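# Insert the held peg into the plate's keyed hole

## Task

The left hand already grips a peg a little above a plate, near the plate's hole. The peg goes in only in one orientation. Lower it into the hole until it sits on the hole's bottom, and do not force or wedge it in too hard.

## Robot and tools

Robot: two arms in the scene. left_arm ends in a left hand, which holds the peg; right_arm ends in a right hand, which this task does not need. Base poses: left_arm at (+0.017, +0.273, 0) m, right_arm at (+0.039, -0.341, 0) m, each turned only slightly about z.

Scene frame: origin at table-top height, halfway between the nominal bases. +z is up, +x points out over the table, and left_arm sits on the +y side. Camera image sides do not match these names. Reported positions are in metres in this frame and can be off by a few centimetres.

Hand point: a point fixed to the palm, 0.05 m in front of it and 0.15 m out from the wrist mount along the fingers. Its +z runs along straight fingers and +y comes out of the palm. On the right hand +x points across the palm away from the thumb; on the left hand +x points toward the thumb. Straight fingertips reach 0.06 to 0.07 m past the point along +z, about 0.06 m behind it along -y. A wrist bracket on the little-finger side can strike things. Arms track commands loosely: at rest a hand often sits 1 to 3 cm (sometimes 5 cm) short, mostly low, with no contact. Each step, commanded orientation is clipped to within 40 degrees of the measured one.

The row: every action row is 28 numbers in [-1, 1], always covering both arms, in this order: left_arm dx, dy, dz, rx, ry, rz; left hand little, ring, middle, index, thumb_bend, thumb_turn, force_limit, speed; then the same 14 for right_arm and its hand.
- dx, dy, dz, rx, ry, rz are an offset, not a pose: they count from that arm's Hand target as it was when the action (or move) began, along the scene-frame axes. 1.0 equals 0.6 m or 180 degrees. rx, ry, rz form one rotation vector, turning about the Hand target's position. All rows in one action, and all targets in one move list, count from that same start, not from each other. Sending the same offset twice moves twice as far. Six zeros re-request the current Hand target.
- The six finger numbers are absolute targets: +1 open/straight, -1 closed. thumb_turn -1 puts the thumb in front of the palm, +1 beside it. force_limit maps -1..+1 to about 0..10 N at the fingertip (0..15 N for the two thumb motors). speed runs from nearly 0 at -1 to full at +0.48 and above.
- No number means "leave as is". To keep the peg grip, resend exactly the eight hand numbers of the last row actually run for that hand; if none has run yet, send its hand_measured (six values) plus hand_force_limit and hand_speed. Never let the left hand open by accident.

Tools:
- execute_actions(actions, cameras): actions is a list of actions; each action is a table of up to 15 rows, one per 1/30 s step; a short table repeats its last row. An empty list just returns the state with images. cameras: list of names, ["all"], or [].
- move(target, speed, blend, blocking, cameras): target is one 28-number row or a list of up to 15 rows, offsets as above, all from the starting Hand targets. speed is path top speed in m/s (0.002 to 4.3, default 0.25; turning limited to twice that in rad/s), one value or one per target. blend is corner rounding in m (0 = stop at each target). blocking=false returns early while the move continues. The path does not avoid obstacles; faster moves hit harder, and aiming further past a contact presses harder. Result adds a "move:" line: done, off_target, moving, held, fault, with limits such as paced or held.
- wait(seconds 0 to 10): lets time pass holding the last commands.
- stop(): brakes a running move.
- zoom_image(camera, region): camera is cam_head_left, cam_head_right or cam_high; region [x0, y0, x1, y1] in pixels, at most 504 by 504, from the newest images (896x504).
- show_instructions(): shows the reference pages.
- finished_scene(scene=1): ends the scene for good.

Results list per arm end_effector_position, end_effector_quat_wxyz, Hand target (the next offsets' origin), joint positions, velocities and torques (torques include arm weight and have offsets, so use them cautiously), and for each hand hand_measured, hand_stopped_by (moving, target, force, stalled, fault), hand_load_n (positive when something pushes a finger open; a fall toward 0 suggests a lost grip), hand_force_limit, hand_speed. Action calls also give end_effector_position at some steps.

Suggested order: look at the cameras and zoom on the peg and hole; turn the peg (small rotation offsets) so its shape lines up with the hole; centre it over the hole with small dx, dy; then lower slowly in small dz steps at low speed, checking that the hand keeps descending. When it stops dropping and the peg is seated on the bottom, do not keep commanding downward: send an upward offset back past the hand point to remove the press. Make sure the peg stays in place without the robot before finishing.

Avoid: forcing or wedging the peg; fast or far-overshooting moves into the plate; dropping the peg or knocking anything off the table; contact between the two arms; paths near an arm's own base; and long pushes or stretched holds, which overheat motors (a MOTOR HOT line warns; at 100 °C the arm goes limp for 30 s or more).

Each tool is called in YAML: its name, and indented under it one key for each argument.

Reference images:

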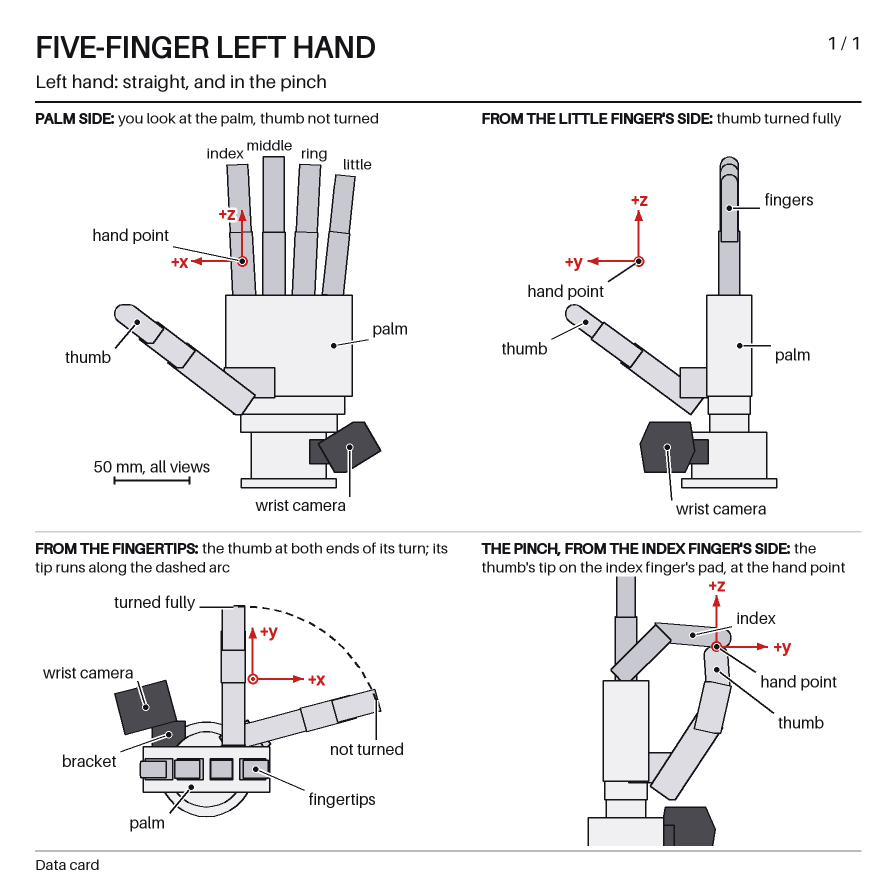

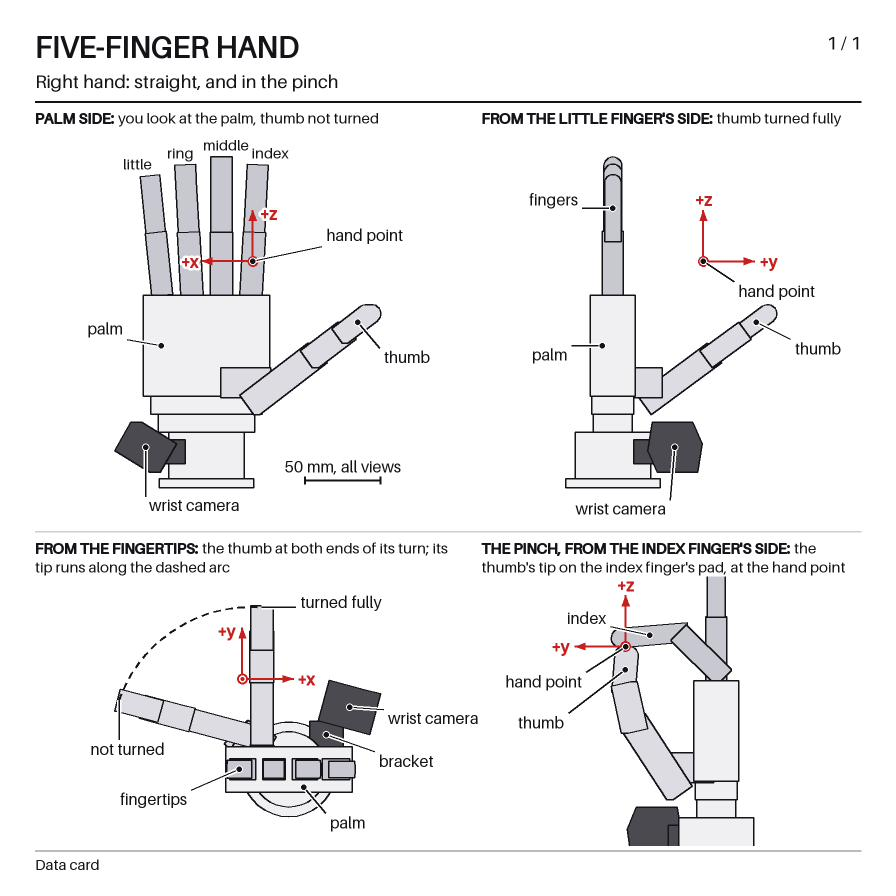

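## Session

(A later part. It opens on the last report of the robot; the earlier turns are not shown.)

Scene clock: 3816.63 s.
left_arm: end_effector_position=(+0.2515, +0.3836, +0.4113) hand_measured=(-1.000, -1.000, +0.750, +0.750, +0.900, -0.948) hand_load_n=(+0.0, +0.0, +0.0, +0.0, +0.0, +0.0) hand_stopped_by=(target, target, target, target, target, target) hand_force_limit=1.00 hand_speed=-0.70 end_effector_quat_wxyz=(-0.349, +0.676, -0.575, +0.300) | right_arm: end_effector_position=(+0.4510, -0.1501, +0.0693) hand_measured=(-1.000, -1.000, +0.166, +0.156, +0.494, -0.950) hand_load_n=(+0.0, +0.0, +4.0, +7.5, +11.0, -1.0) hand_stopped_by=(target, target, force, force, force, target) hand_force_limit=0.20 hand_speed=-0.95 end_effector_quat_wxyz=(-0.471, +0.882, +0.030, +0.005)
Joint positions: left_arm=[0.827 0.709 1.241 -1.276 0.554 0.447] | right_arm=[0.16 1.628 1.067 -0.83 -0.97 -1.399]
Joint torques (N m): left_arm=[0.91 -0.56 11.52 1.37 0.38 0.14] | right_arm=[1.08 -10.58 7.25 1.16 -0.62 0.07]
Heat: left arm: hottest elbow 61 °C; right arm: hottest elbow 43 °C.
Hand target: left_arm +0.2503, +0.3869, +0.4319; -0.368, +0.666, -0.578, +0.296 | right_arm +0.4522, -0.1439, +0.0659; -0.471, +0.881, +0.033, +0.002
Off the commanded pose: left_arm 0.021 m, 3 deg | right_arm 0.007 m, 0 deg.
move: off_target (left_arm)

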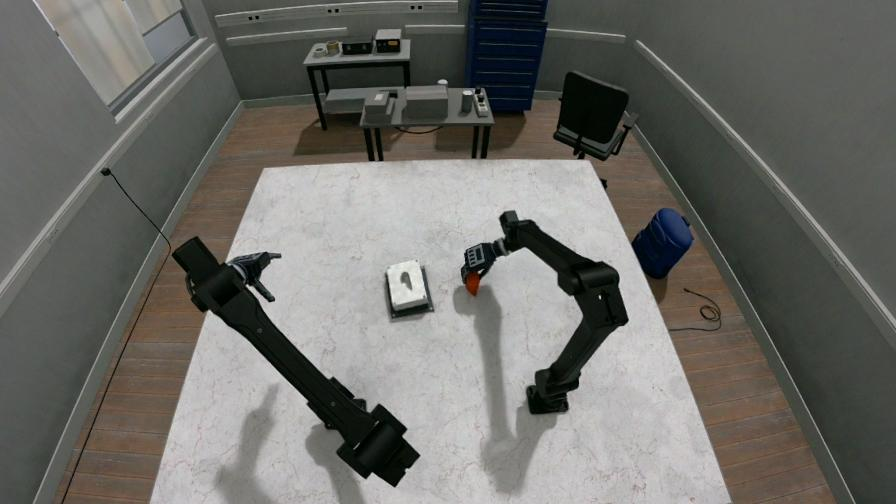

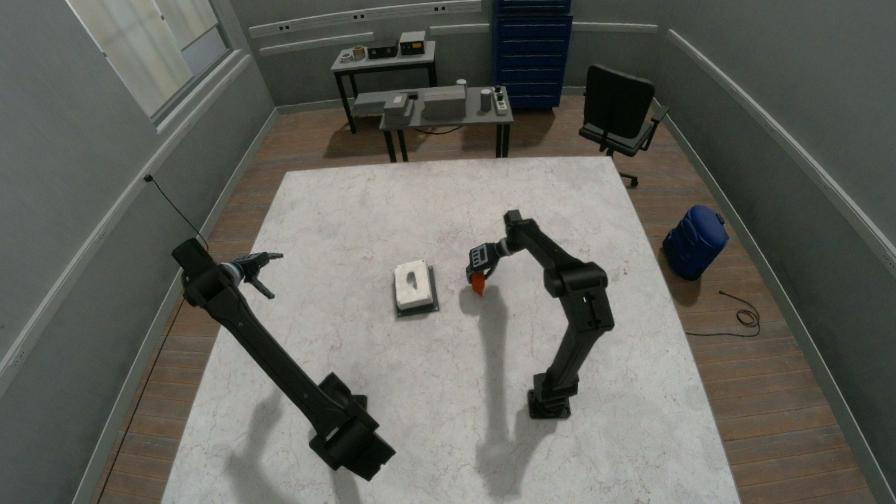

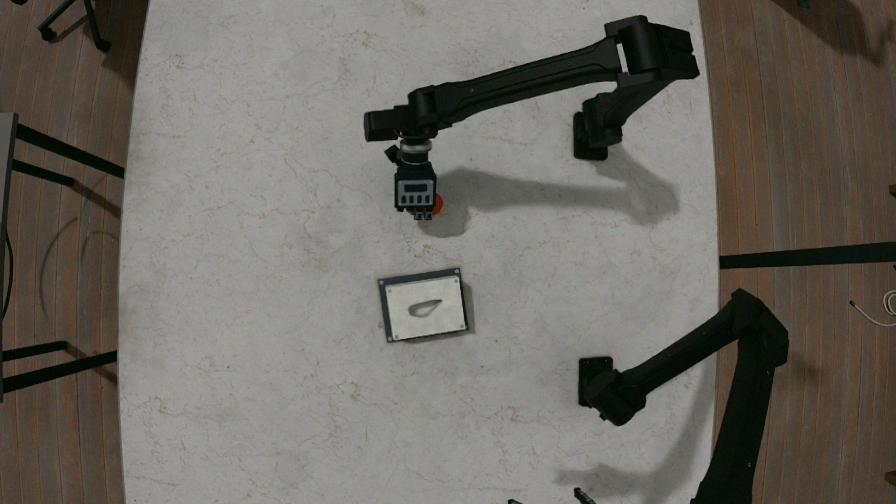

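move:
  target: [0,0,0,0,0,0,-1,-1,0.75,0.75,0.9,-0.948,1.0,-0.7,0.0,0.0,0.0,0,0,0,-1,-1,-0.05,-0.05,0.05,-0.95,0.6,-0.95]
  speed: 0.1
  cameras: []

wait:
  seconds: 1
  cameras: ["all"]

zoom_image:
  camera: "cam_high"
  region: [390, 180, 460, 230]

zoom_image:
  camera: "cam_head_left"
  region: [450, 250, 500, 310]

Scene clock: 3821.60 s.
left_arm: end_effector_position=(+0.2515, +0.3836, +0.4113) hand_measured=(-1.000, -1.000, +0.750, +0.750, +0.900, -0.948) hand_load_n=(+0.0, +0.0, +0.0, +0.0, +0.0, +0.0) hand_stopped_by=(target, target, target, target, target, target) hand_force_limit=1.00 hand_speed=-0.70 end_effector_quat_wxyz=(-0.349, +0.676, -0.575, +0.300) | right_arm: end_effector_position=(+0.4511, -0.1500, +0.0694) hand_measured=(-1.000, -1.000, +0.154, +0.152, +0.496, -0.950) hand_load_n=(+0.0, +0.0, +8.5, +6.0, +14.0, +0.0) hand_stopped_by=(target, target, force, force, force, target) hand_force_limit=0.60 hand_speed=-0.95 end_effector_quat_wxyz=(-0.471, +0.882, +0.030, +0.005)
Joint positions: left_arm=[0.827 0.709 1.241 -1.276 0.554 0.447] | right_arm=[0.16 1.628 1.067 -0.829 -0.97 -1.399]
Joint torques (N m): left_arm=[0.91 -0.62 11.52 1.39 0.39 0.14] | right_arm=[1.14 -10.58 7.25 1.14 -0.6 0.07]
Heat: left arm: hottest elbow 61 °C; right arm: hottest elbow 42 °C.
Hand target: left_arm +0.2503, +0.3869, +0.4319; -0.368, +0.666, -0.578, +0.296 | right_arm +0.4522, -0.1439, +0.0659; -0.471, +0.881, +0.033, +0.002
Off the commanded pose: left_arm 0.021 m, 3 deg | right_arm 0.007 m, 0 deg.
move: off_target (left_arm)
No camera images: "cameras" was empty.

Scene clock: 3822.60 s.
left_arm: end_effector_position=(+0.2515, +0.3836, +0.4113) hand_measured=(-1.000, -1.000, +0.750, +0.750, +0.900, -0.948) hand_load_n=(+0.0, +0.0, +0.0, +0.0, +0.0, +0.0) hand_stopped_by=(target, target, target, target, target, target) hand_force_limit=1.00 hand_speed=-0.70 end_effector_quat_wxyz=(-0.349, +0.676, -0.575, +0.300) | right_arm: end_effector_position=(+0.4511, -0.1500, +0.0694) hand_measured=(-1.000, -1.000, +0.154, +0.152, +0.496, -0.950) hand_load_n=(+0.0, +0.0, +8.5, +6.0, +14.0, +0.0) hand_stopped_by=(target, target, force, force, force, target) hand_force_limit=0.60 hand_speed=-0.95 end_effector_quat_wxyz=(-0.471, +0.882, +0.030, +0.005)
Joint positions: left_arm=[0.827 0.709 1.241 -1.276 0.554 0.447] | right_arm=[0.16 1.628 1.067 -0.829 -0.97 -1.399]
Joint torques (N m): left_arm=[0.91 -0.56 11.52 1.39 0.39 0.14] | right_arm=[1.14 -10.58 7.25 1.13 -0.6 0.07]
Heat: left arm: hottest elbow 61 °C; right arm: hottest elbow 42 °C.
Hand target: left_arm +0.2503, +0.3869, +0.4319; -0.368, +0.666, -0.578, +0.296 | right_arm +0.4522, -0.1439, +0.0659; -0.471, +0.881, +0.033, +0.002
Off the commanded pose: left_arm 0.021 m, 3 deg | right_arm 0.007 m, 0 deg.
wait: 1.00 s; at rest by 0.17 s

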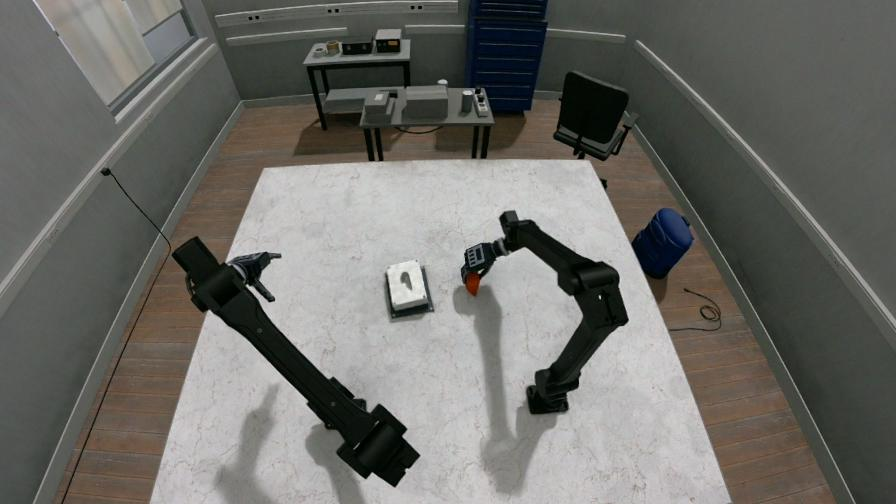

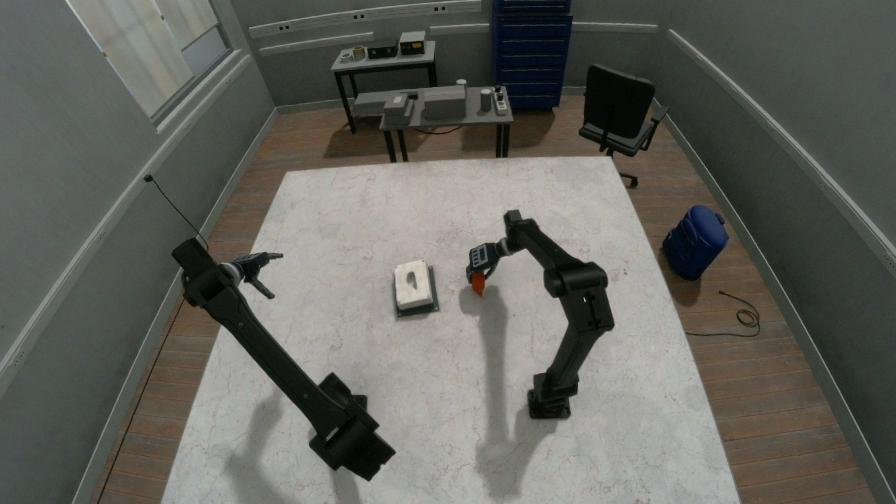

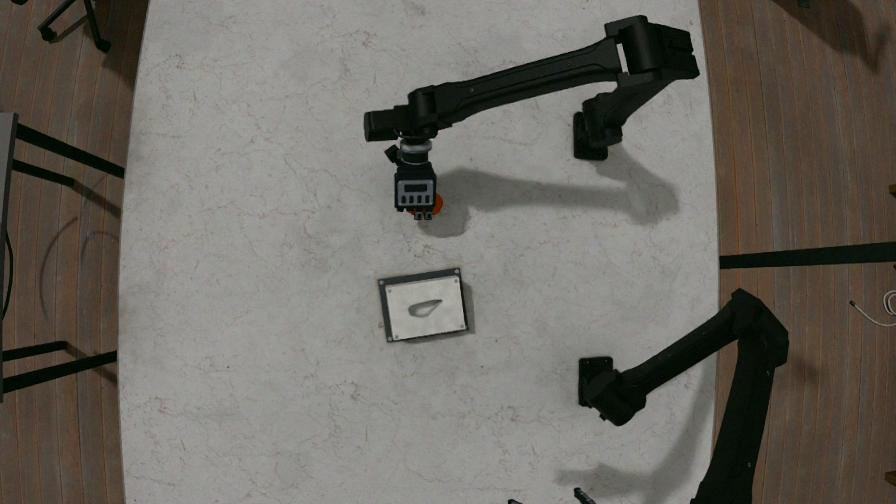

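Scaled by 7.200 from the camera's 896x504 image, which has a finer 1280x720 frame.

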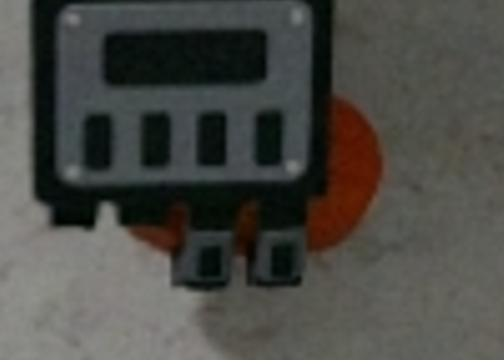

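Scaled by 8.400 from the camera's 896x504 image, which has a finer 1280x720 frame.

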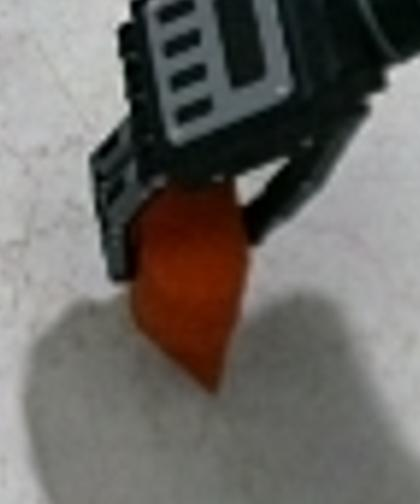

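move:
  target: [0,0,0,0,0,0,-1,-1,0.75,0.75,0.9,-0.948,1.0,-0.7,0.0,0.0,0.37,0,0,0,-1,-1,-0.05,-0.05,0.05,-0.95,0.6,-0.95]
  speed: 0.1
  cameras: ["all"]

zoom_image:
  camera: "cam_high"
  region: [390, 170, 470, 230]

zoom_image:
  camera: "cam_head_left"
  region: [440, 200, 500, 280]

Scene clock: 3835.43 s.
left_arm: end_effector_position=(+0.2515, +0.3836, +0.4113) hand_measured=(-1.000, -1.000, +0.750, +0.750, +0.900, -0.948) hand_load_n=(+0.0, +0.0, +0.0, +0.0, +0.0, +0.0) hand_stopped_by=(target, target, target, target, target, target) hand_force_limit=1.00 hand_speed=-0.70 end_effector_quat_wxyz=(-0.349, +0.676, -0.575, +0.300) | right_arm: end_effector_position=(+0.4437, -0.1516, +0.2505) hand_measured=(-1.000, -1.000, +0.154, +0.152, +0.496, -0.950) hand_load_n=(+0.0, +0.0, +8.0, +5.0, +15.0, +0.5) hand_stopped_by=(target, target, force, force, force, target) hand_force_limit=0.60 hand_speed=-0.95 end_effector_quat_wxyz=(-0.465, +0.885, +0.012, -0.030)
Joint positions: left_arm=[0.827 0.709 1.241 -1.276 0.554 0.447] | right_arm=[0.16 1.506 1.426 -1.391 -0.966 -1.399]
Joint torques (N m): left_arm=[0.91 -0.62 11.52 1.37 0.39 0.14] | right_arm=[1.14 -13.51 12.33 0.13 -0.8 0.07]
Heat: left arm: hottest elbow 62 °C; right arm: hottest elbow 42 °C.
Hand target: left_arm +0.2503, +0.3869, +0.4319; -0.368, +0.666, -0.578, +0.296 | right_arm +0.4521, -0.1438, +0.2876; -0.471, +0.881, +0.033, +0.001
Off the commanded pose: left_arm 0.021 m, 3 deg | right_arm 0.039 m, 4 deg.
move: off_target (left_arm, right_arm)

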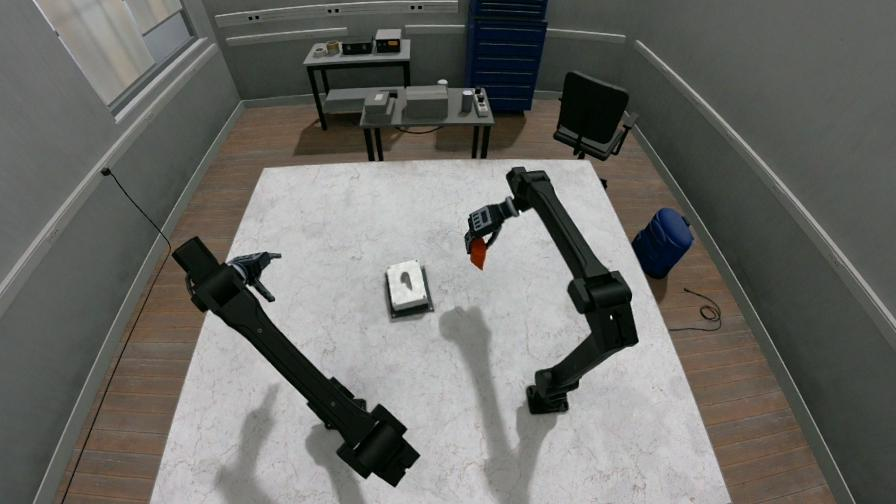

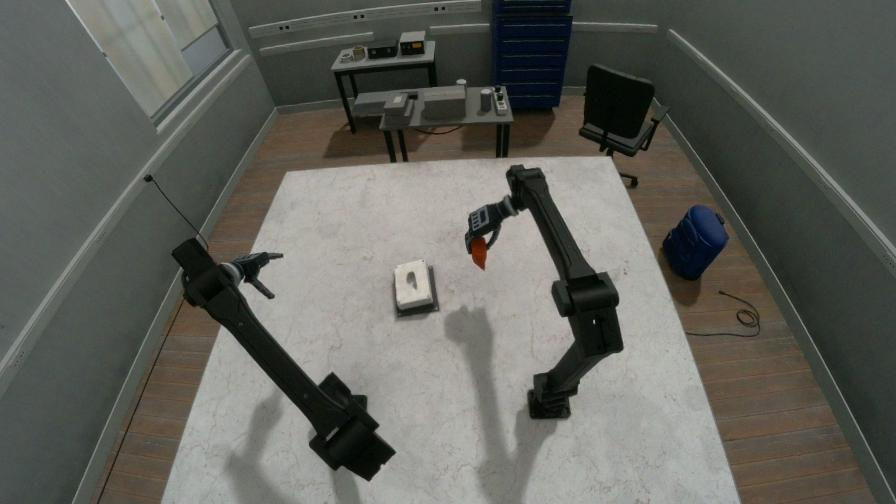

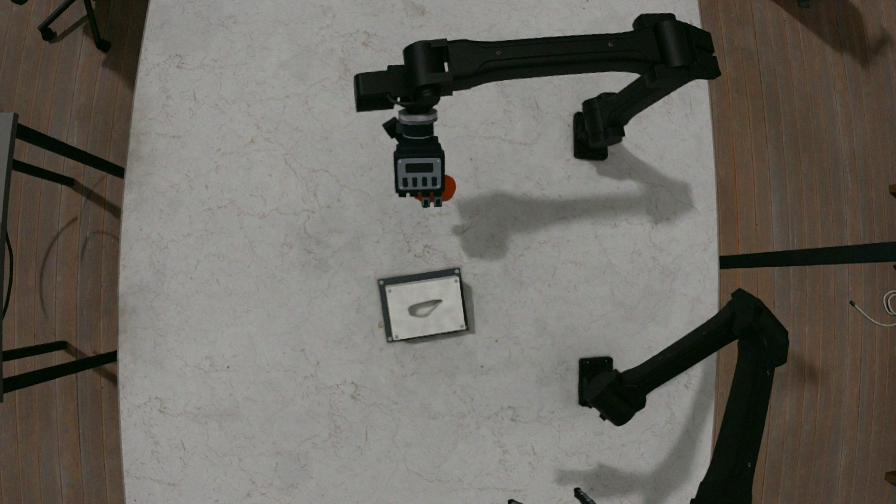

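Scaled by 6.300 from the camera's 896x504 image, which has a finer 1280x720 frame.

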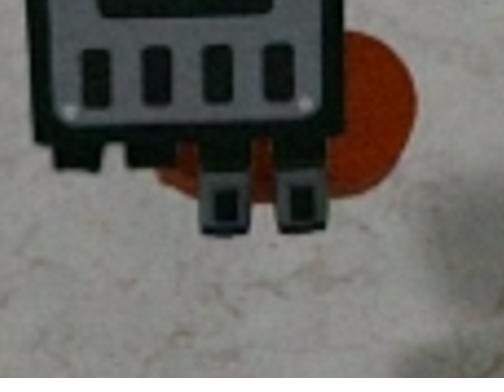

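Scaled by 6.300 from the camera's 896x504 image, which has a finer 1280x720 frame.

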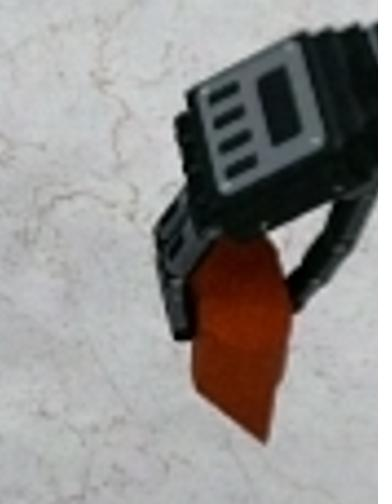

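move:
  target:
    - [0,0,0,0,0,0,-1,-1,0.75,0.75,0.9,-0.948,1.0,-0.7,0.0,0.3397,0.0,0,0,0.030,-1,-1,-0.05,-0.05,0.05,-0.95,0.6,-0.95]
    - [0,0,0,0,0,0,-1,-1,0.75,0.75,0.9,-0.948,1.0,-0.7,-0.0032,0.3895,-0.02,0,0,0.030,-1,-1,-0.05,-0.05,0.05,-0.95,0.6,-0.95]
    - [0,0,0,0,0,0,-1,-1,0.75,0.75,0.9,-0.948,1.0,-0.7,-0.0032,0.3895,-0.129,0,0,0.030,-1,-1,-0.05,-0.05,0.05,-0.95,0.6,-0.95]
  speed: 0.12
  cameras: ["all"]

zoom_image:
  camera: "cam_high"
  region: [390, 270, 470, 340]

zoom_image:
  camera: "cam_head_left"
  region: [380, 220, 450, 320]

zoom_image:
  camera: "cam_head_right"
  region: [385, 220, 455, 320]

Scene clock: 3845.20 s.
left_arm: end_effector_position=(+0.2515, +0.3836, +0.4113) hand_measured=(-1.000, -1.000, +0.750, +0.750, +0.900, -0.948) hand_load_n=(+0.0, +0.0, -0.5, +0.0, +0.0, +0.0) hand_stopped_by=(target, target, target, target, target, target) hand_force_limit=1.00 hand_speed=-0.70 end_effector_quat_wxyz=(-0.349, +0.676, -0.575, +0.300) | right_arm: end_effector_position=(+0.4476, +0.0805, +0.1977) hand_measured=(-1.000, -1.000, +0.154, +0.152, +0.496, -0.950) hand_load_n=(+0.0, +0.0, +8.0, +5.0, +15.0, +0.5) hand_stopped_by=(target, target, force, force, force, target) hand_force_limit=0.60 hand_speed=-0.95 end_effector_quat_wxyz=(-0.461, +0.884, +0.069, -0.030)
Joint positions: left_arm=[0.827 0.709 1.241 -1.276 0.554 0.447] | right_arm=[0.601 1.691 1.49 -0.82 -0.833 -0.89]
Joint torques (N m): left_arm=[0.91 -0.62 11.52 1.39 0.39 0.14] | right_arm=[0.79 -14.74 9.43 2.09 -0.61 0.13]
Heat: left arm: hottest elbow 62 °C; right arm: hottest elbow 43 °C.
Hand target: left_arm +0.2503, +0.3869, +0.4319; -0.368, +0.666, -0.578, +0.296 | right_arm +0.4503, +0.0899, +0.2104; -0.471, +0.879, +0.074, -0.020
Off the commanded pose: left_arm 0.021 m, 3 deg | right_arm 0.016 m, 2 deg.
move: off_target (left_arm, right_arm)

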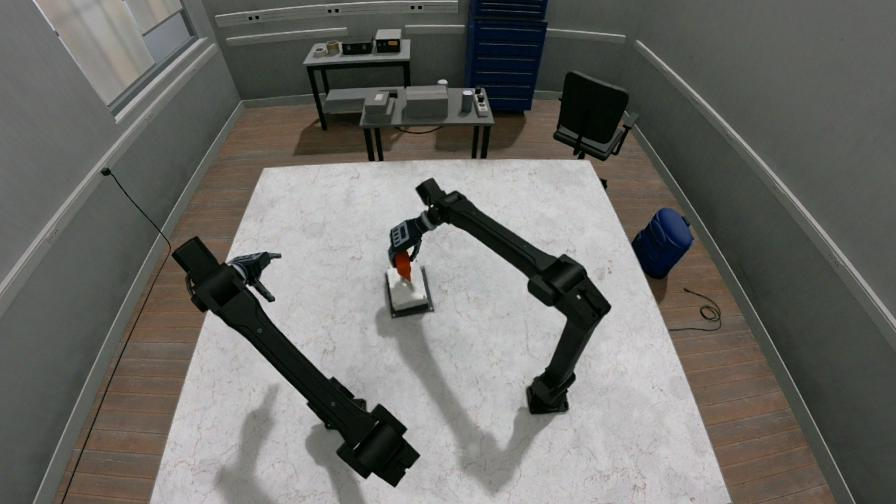

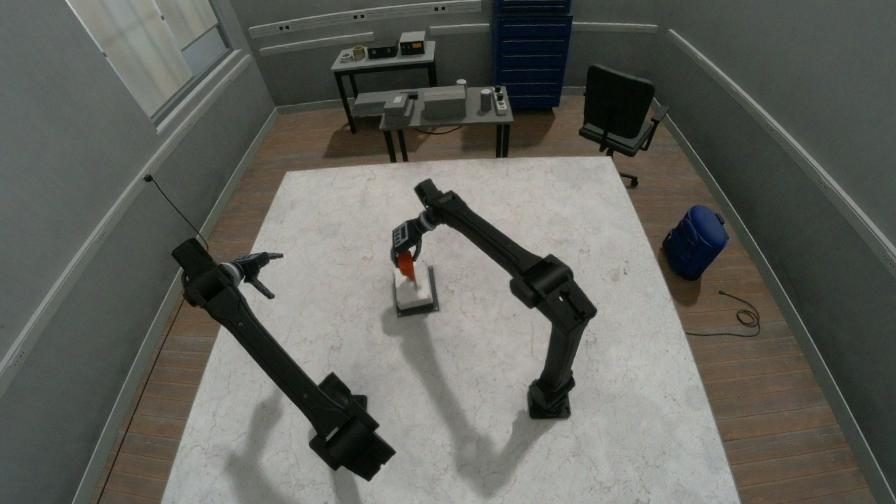

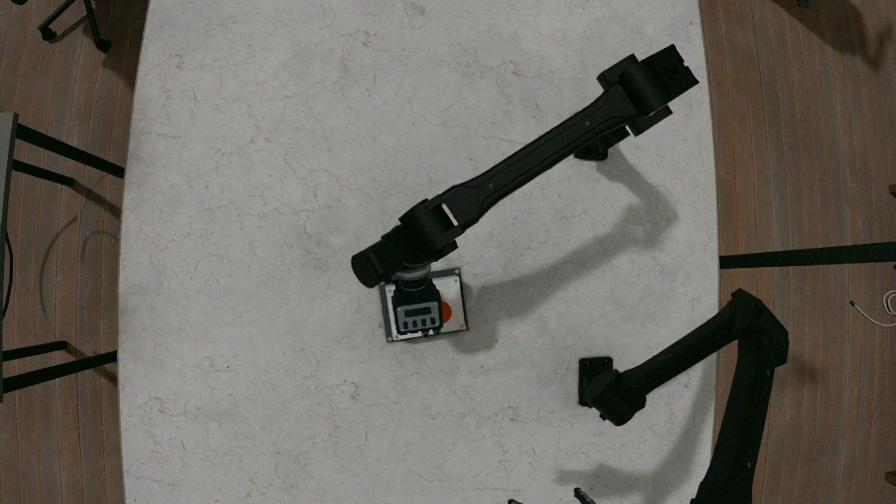

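Scaled by 6.300 from the camera's 896x504 image, which has a finer 1280x720 frame.

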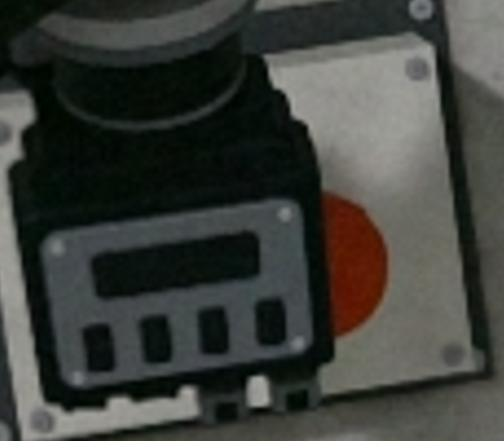

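Scaled by 5.040 from the camera's 896x504 image, which has a finer 1280x720 frame.

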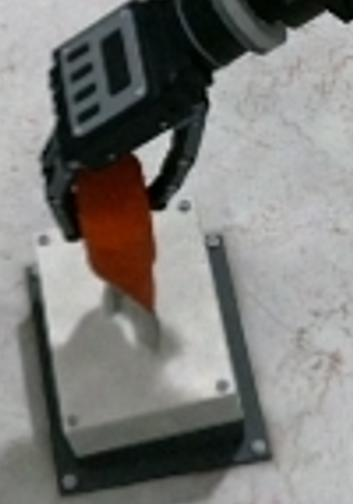

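Scaled by 5.040 from the camera's 896x504 image, which has a finer 1280x720 frame.

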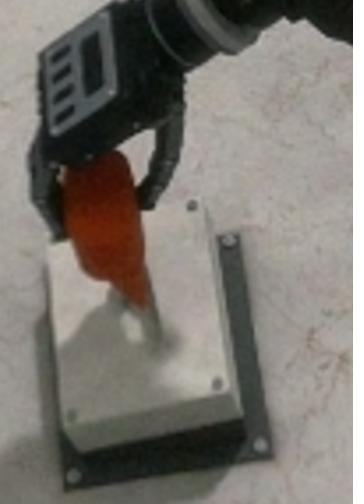

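move:
  target: [0,0,0,0,0,0,-1,-1,0.75,0.75,0.9,-0.948,1.0,-0.7,-0.0095,0.0077,-0.064,0.0058,-0.036,-0.0028,-1,-1,-0.05,-0.05,0.05,-0.95,0.6,-0.95]
  speed: 0.1
  cameras: ["all"]

zoom_image:
  camera: "cam_high"
  region: [390, 270, 470, 340]

zoom_image:
  camera: "cam_head_left"
  region: [380, 230, 440, 310]

zoom_image:
  camera: "cam_head_right"
  region: [385, 230, 445, 310]

Scene clock: 3876.53 s.
left_arm: end_effector_position=(+0.2515, +0.3836, +0.4113) hand_measured=(-1.000, -1.000, +0.750, +0.750, +0.900, -0.948) hand_load_n=(+0.0, +0.0, +0.0, +0.0, -0.5, +0.0) hand_stopped_by=(target, target, target, target, target, target) hand_force_limit=1.00 hand_speed=-0.70 end_effector_quat_wxyz=(-0.349, +0.676, -0.575, +0.300) | right_arm: end_effector_position=(+0.4454, +0.0836, +0.1417) hand_measured=(-1.000, -1.000, +0.154, +0.152, +0.496, -0.950) hand_load_n=(+0.0, +0.0, +8.0, +5.0, +14.5, +1.0) hand_stopped_by=(target, target, force, force, force, target) hand_force_limit=0.60 hand_speed=-0.95 end_effector_quat_wxyz=(-0.457, +0.885, +0.082, +0.010)
Joint positions: left_arm=[0.827 0.709 1.241 -1.276 0.554 0.447] | right_arm=[0.623 1.687 1.334 -0.595 -0.774 -0.887]
Joint torques (N m): left_arm=[0.91 -0.62 11.52 1.39 0.39 0.14] | right_arm=[1.26 -17.55 8.75 2.35 -0.46 0.09]
Heat: left arm: hottest elbow 62 °C; right arm: hottest elbow 46 °C.
Hand target: left_arm +0.2503, +0.3869, +0.4319; -0.368, +0.666, -0.578, +0.296 | right_arm +0.4447, +0.0943, +0.1718; -0.474, +0.875, +0.097, +0.032
Off the commanded pose: left_arm 0.021 m, 3 deg | right_arm 0.032 m, 4 deg.
move: off_target (left_arm, right_arm)

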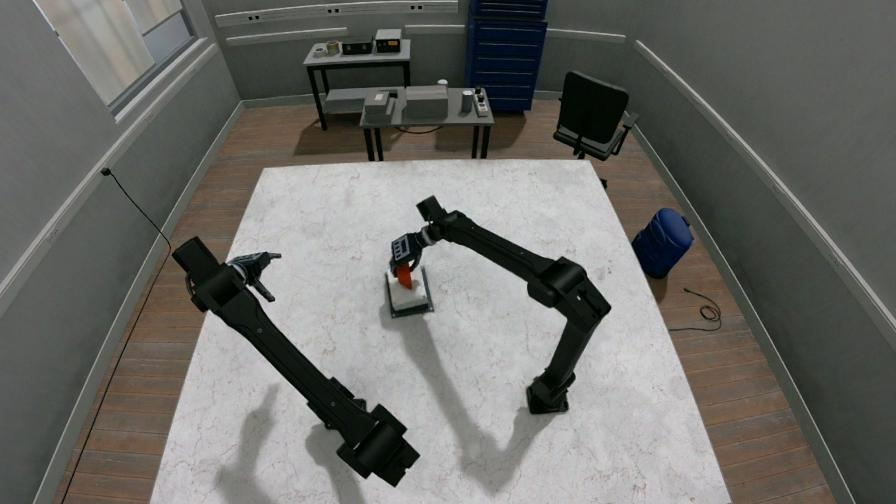

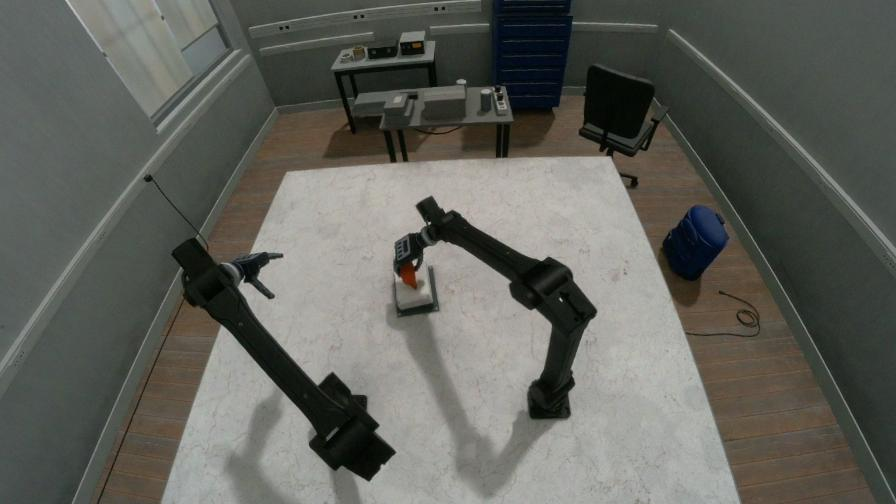

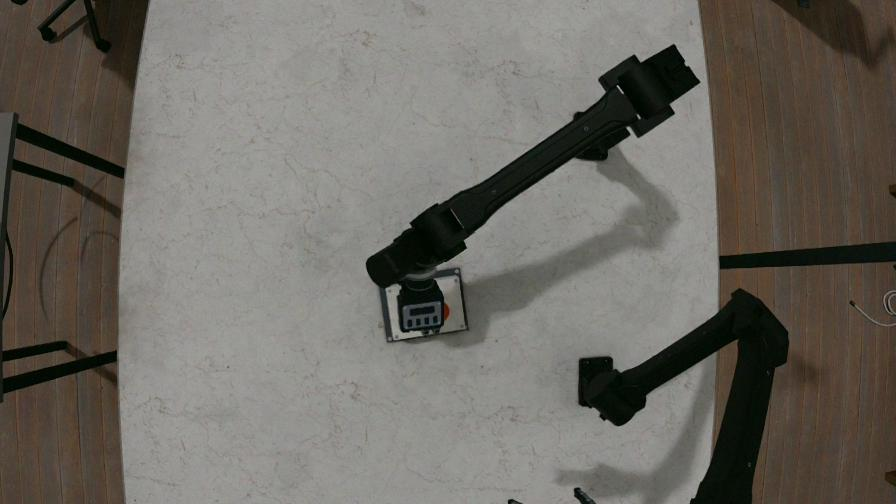

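Scaled by 6.300 from the camera's 896x504 image, which has a finer 1280x720 frame.

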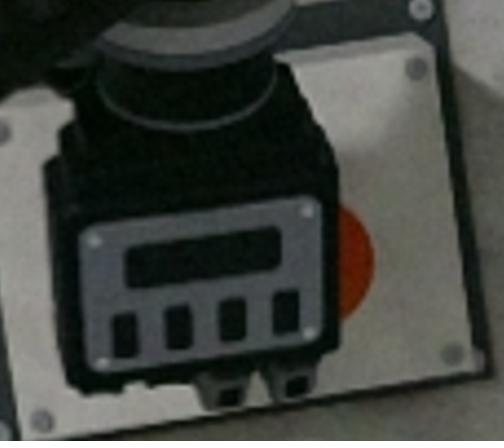

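Scaled by 6.300 from the camera's 896x504 image, which has a finer 1280x720 frame.

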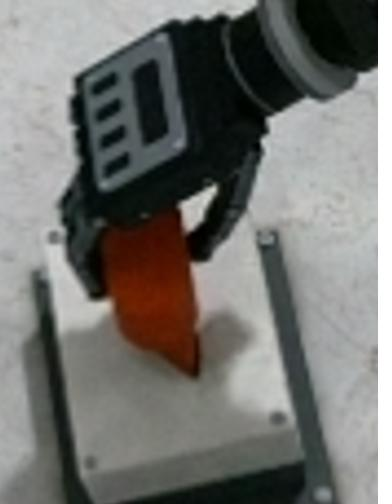

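Scaled by 6.300 from the camera's 896x504 image, which has a finer 1280x720 frame.

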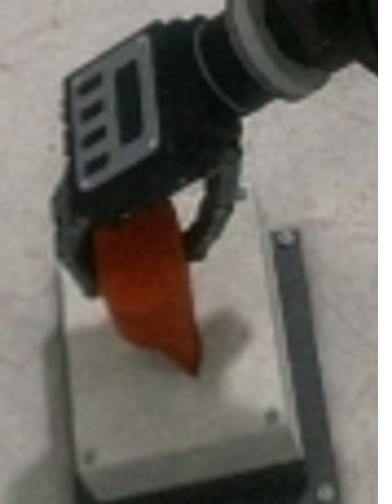

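move:
  target: [0,0,0,0,0,0,-1,-1,0.75,0.75,0.9,-0.948,1.0,-0.7,0.0,0.0,-0.025,0.008,0.020,0.004,-1,-1,-0.05,-0.05,0.05,-0.95,0.6,-0.95]
  speed: 0.05
  cameras: ["all"]

zoom_image:
  camera: "cam_high"
  region: [390, 270, 470, 340]

zoom_image:
  camera: "cam_head_left"
  region: [380, 230, 440, 310]

zoom_image:
  camera: "cam_head_right"
  region: [385, 230, 445, 310]

Scene clock: 3891.37 s.
left_arm: end_effector_position=(+0.2515, +0.3836, +0.4113) hand_measured=(-1.000, -1.000, +0.750, +0.750, +0.900, -0.948) hand_load_n=(+0.0, +0.0, +0.0, +0.0, +0.0, +0.0) hand_stopped_by=(target, target, target, target, target, target) hand_force_limit=1.00 hand_speed=-0.70 end_effector_quat_wxyz=(-0.349, +0.676, -0.575, +0.300) | right_arm: end_effector_position=(+0.4387, +0.0870, +0.1441) hand_measured=(-1.000, -1.000, +0.154, +0.152, +0.496, -0.950) hand_load_n=(+0.0, +0.0, +7.5, +4.5, +14.5, -0.5) hand_stopped_by=(target, target, force, force, force, target) hand_force_limit=0.60 hand_speed=-0.95 end_effector_quat_wxyz=(-0.472, +0.877, +0.087, -0.004)
Joint positions: left_arm=[0.827 0.709 1.241 -1.276 0.554 0.447] | right_arm=[0.622 1.687 1.327 -0.586 -0.82 -0.882]
Joint torques (N m): left_arm=[0.91 -0.56 11.52 1.37 0.39 0.14] | right_arm=[-0.03 -14.39 9.06 2.51 -1.1 0.21]
Heat: left arm: hottest elbow 62 °C; right arm: hottest elbow 46 °C.
Hand target: left_arm +0.2503, +0.3869, +0.4319; -0.368, +0.666, -0.578, +0.296 | right_arm +0.4446, +0.0945, +0.1569; -0.488, +0.869, +0.087, +0.003
Off the commanded pose: left_arm 0.021 m, 3 deg | right_arm 0.016 m, 2 deg.
move: off_target (left_arm, right_arm)

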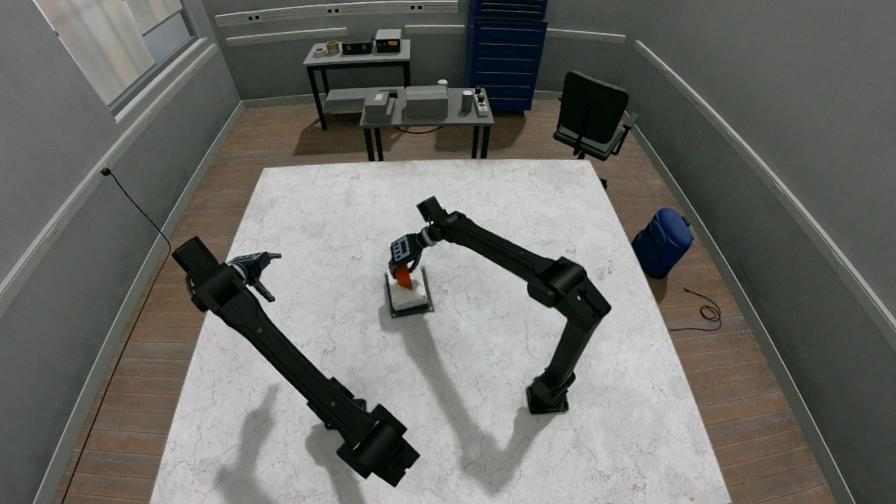

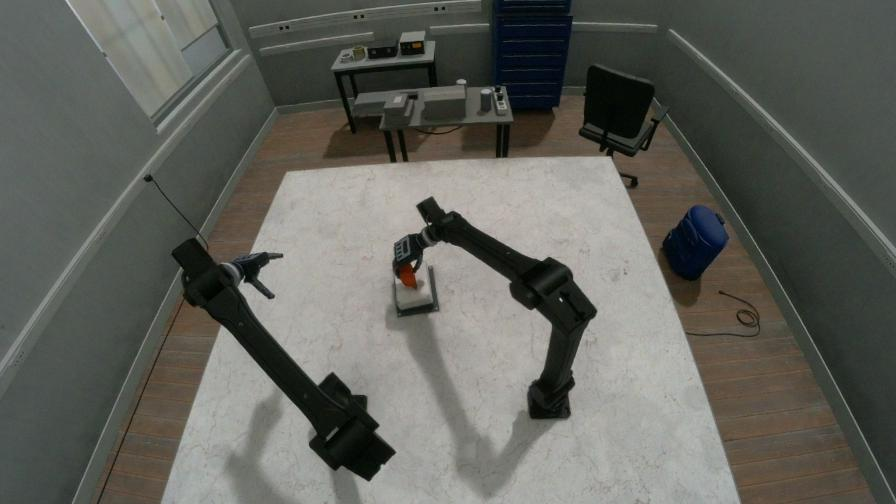

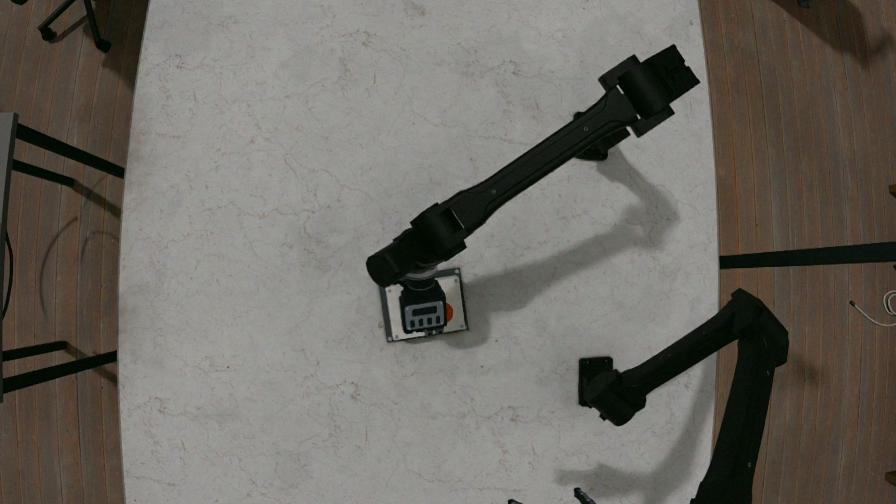

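Scaled by 6.300 from the camera's 896x504 image, which has a finer 1280x720 frame.

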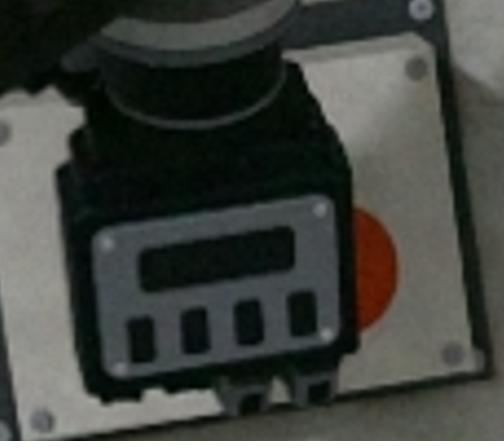

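Scaled by 6.300 from the camera's 896x504 image, which has a finer 1280x720 frame.

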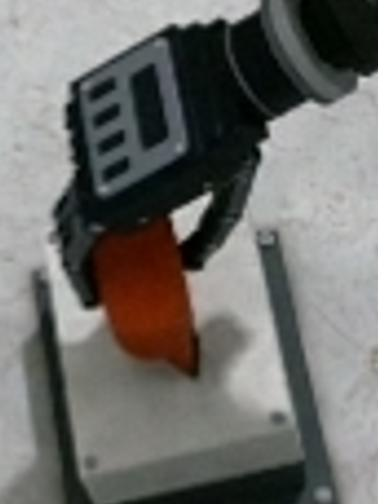

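Scaled by 6.300 from the camera's 896x504 image, which has a finer 1280x720 frame.

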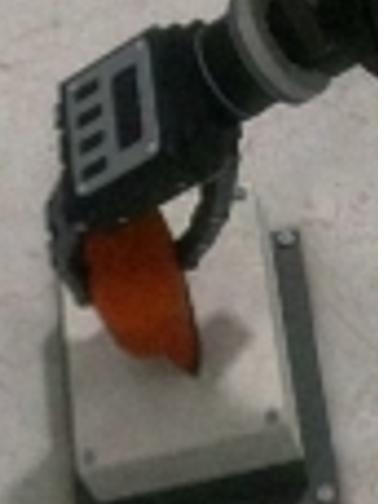

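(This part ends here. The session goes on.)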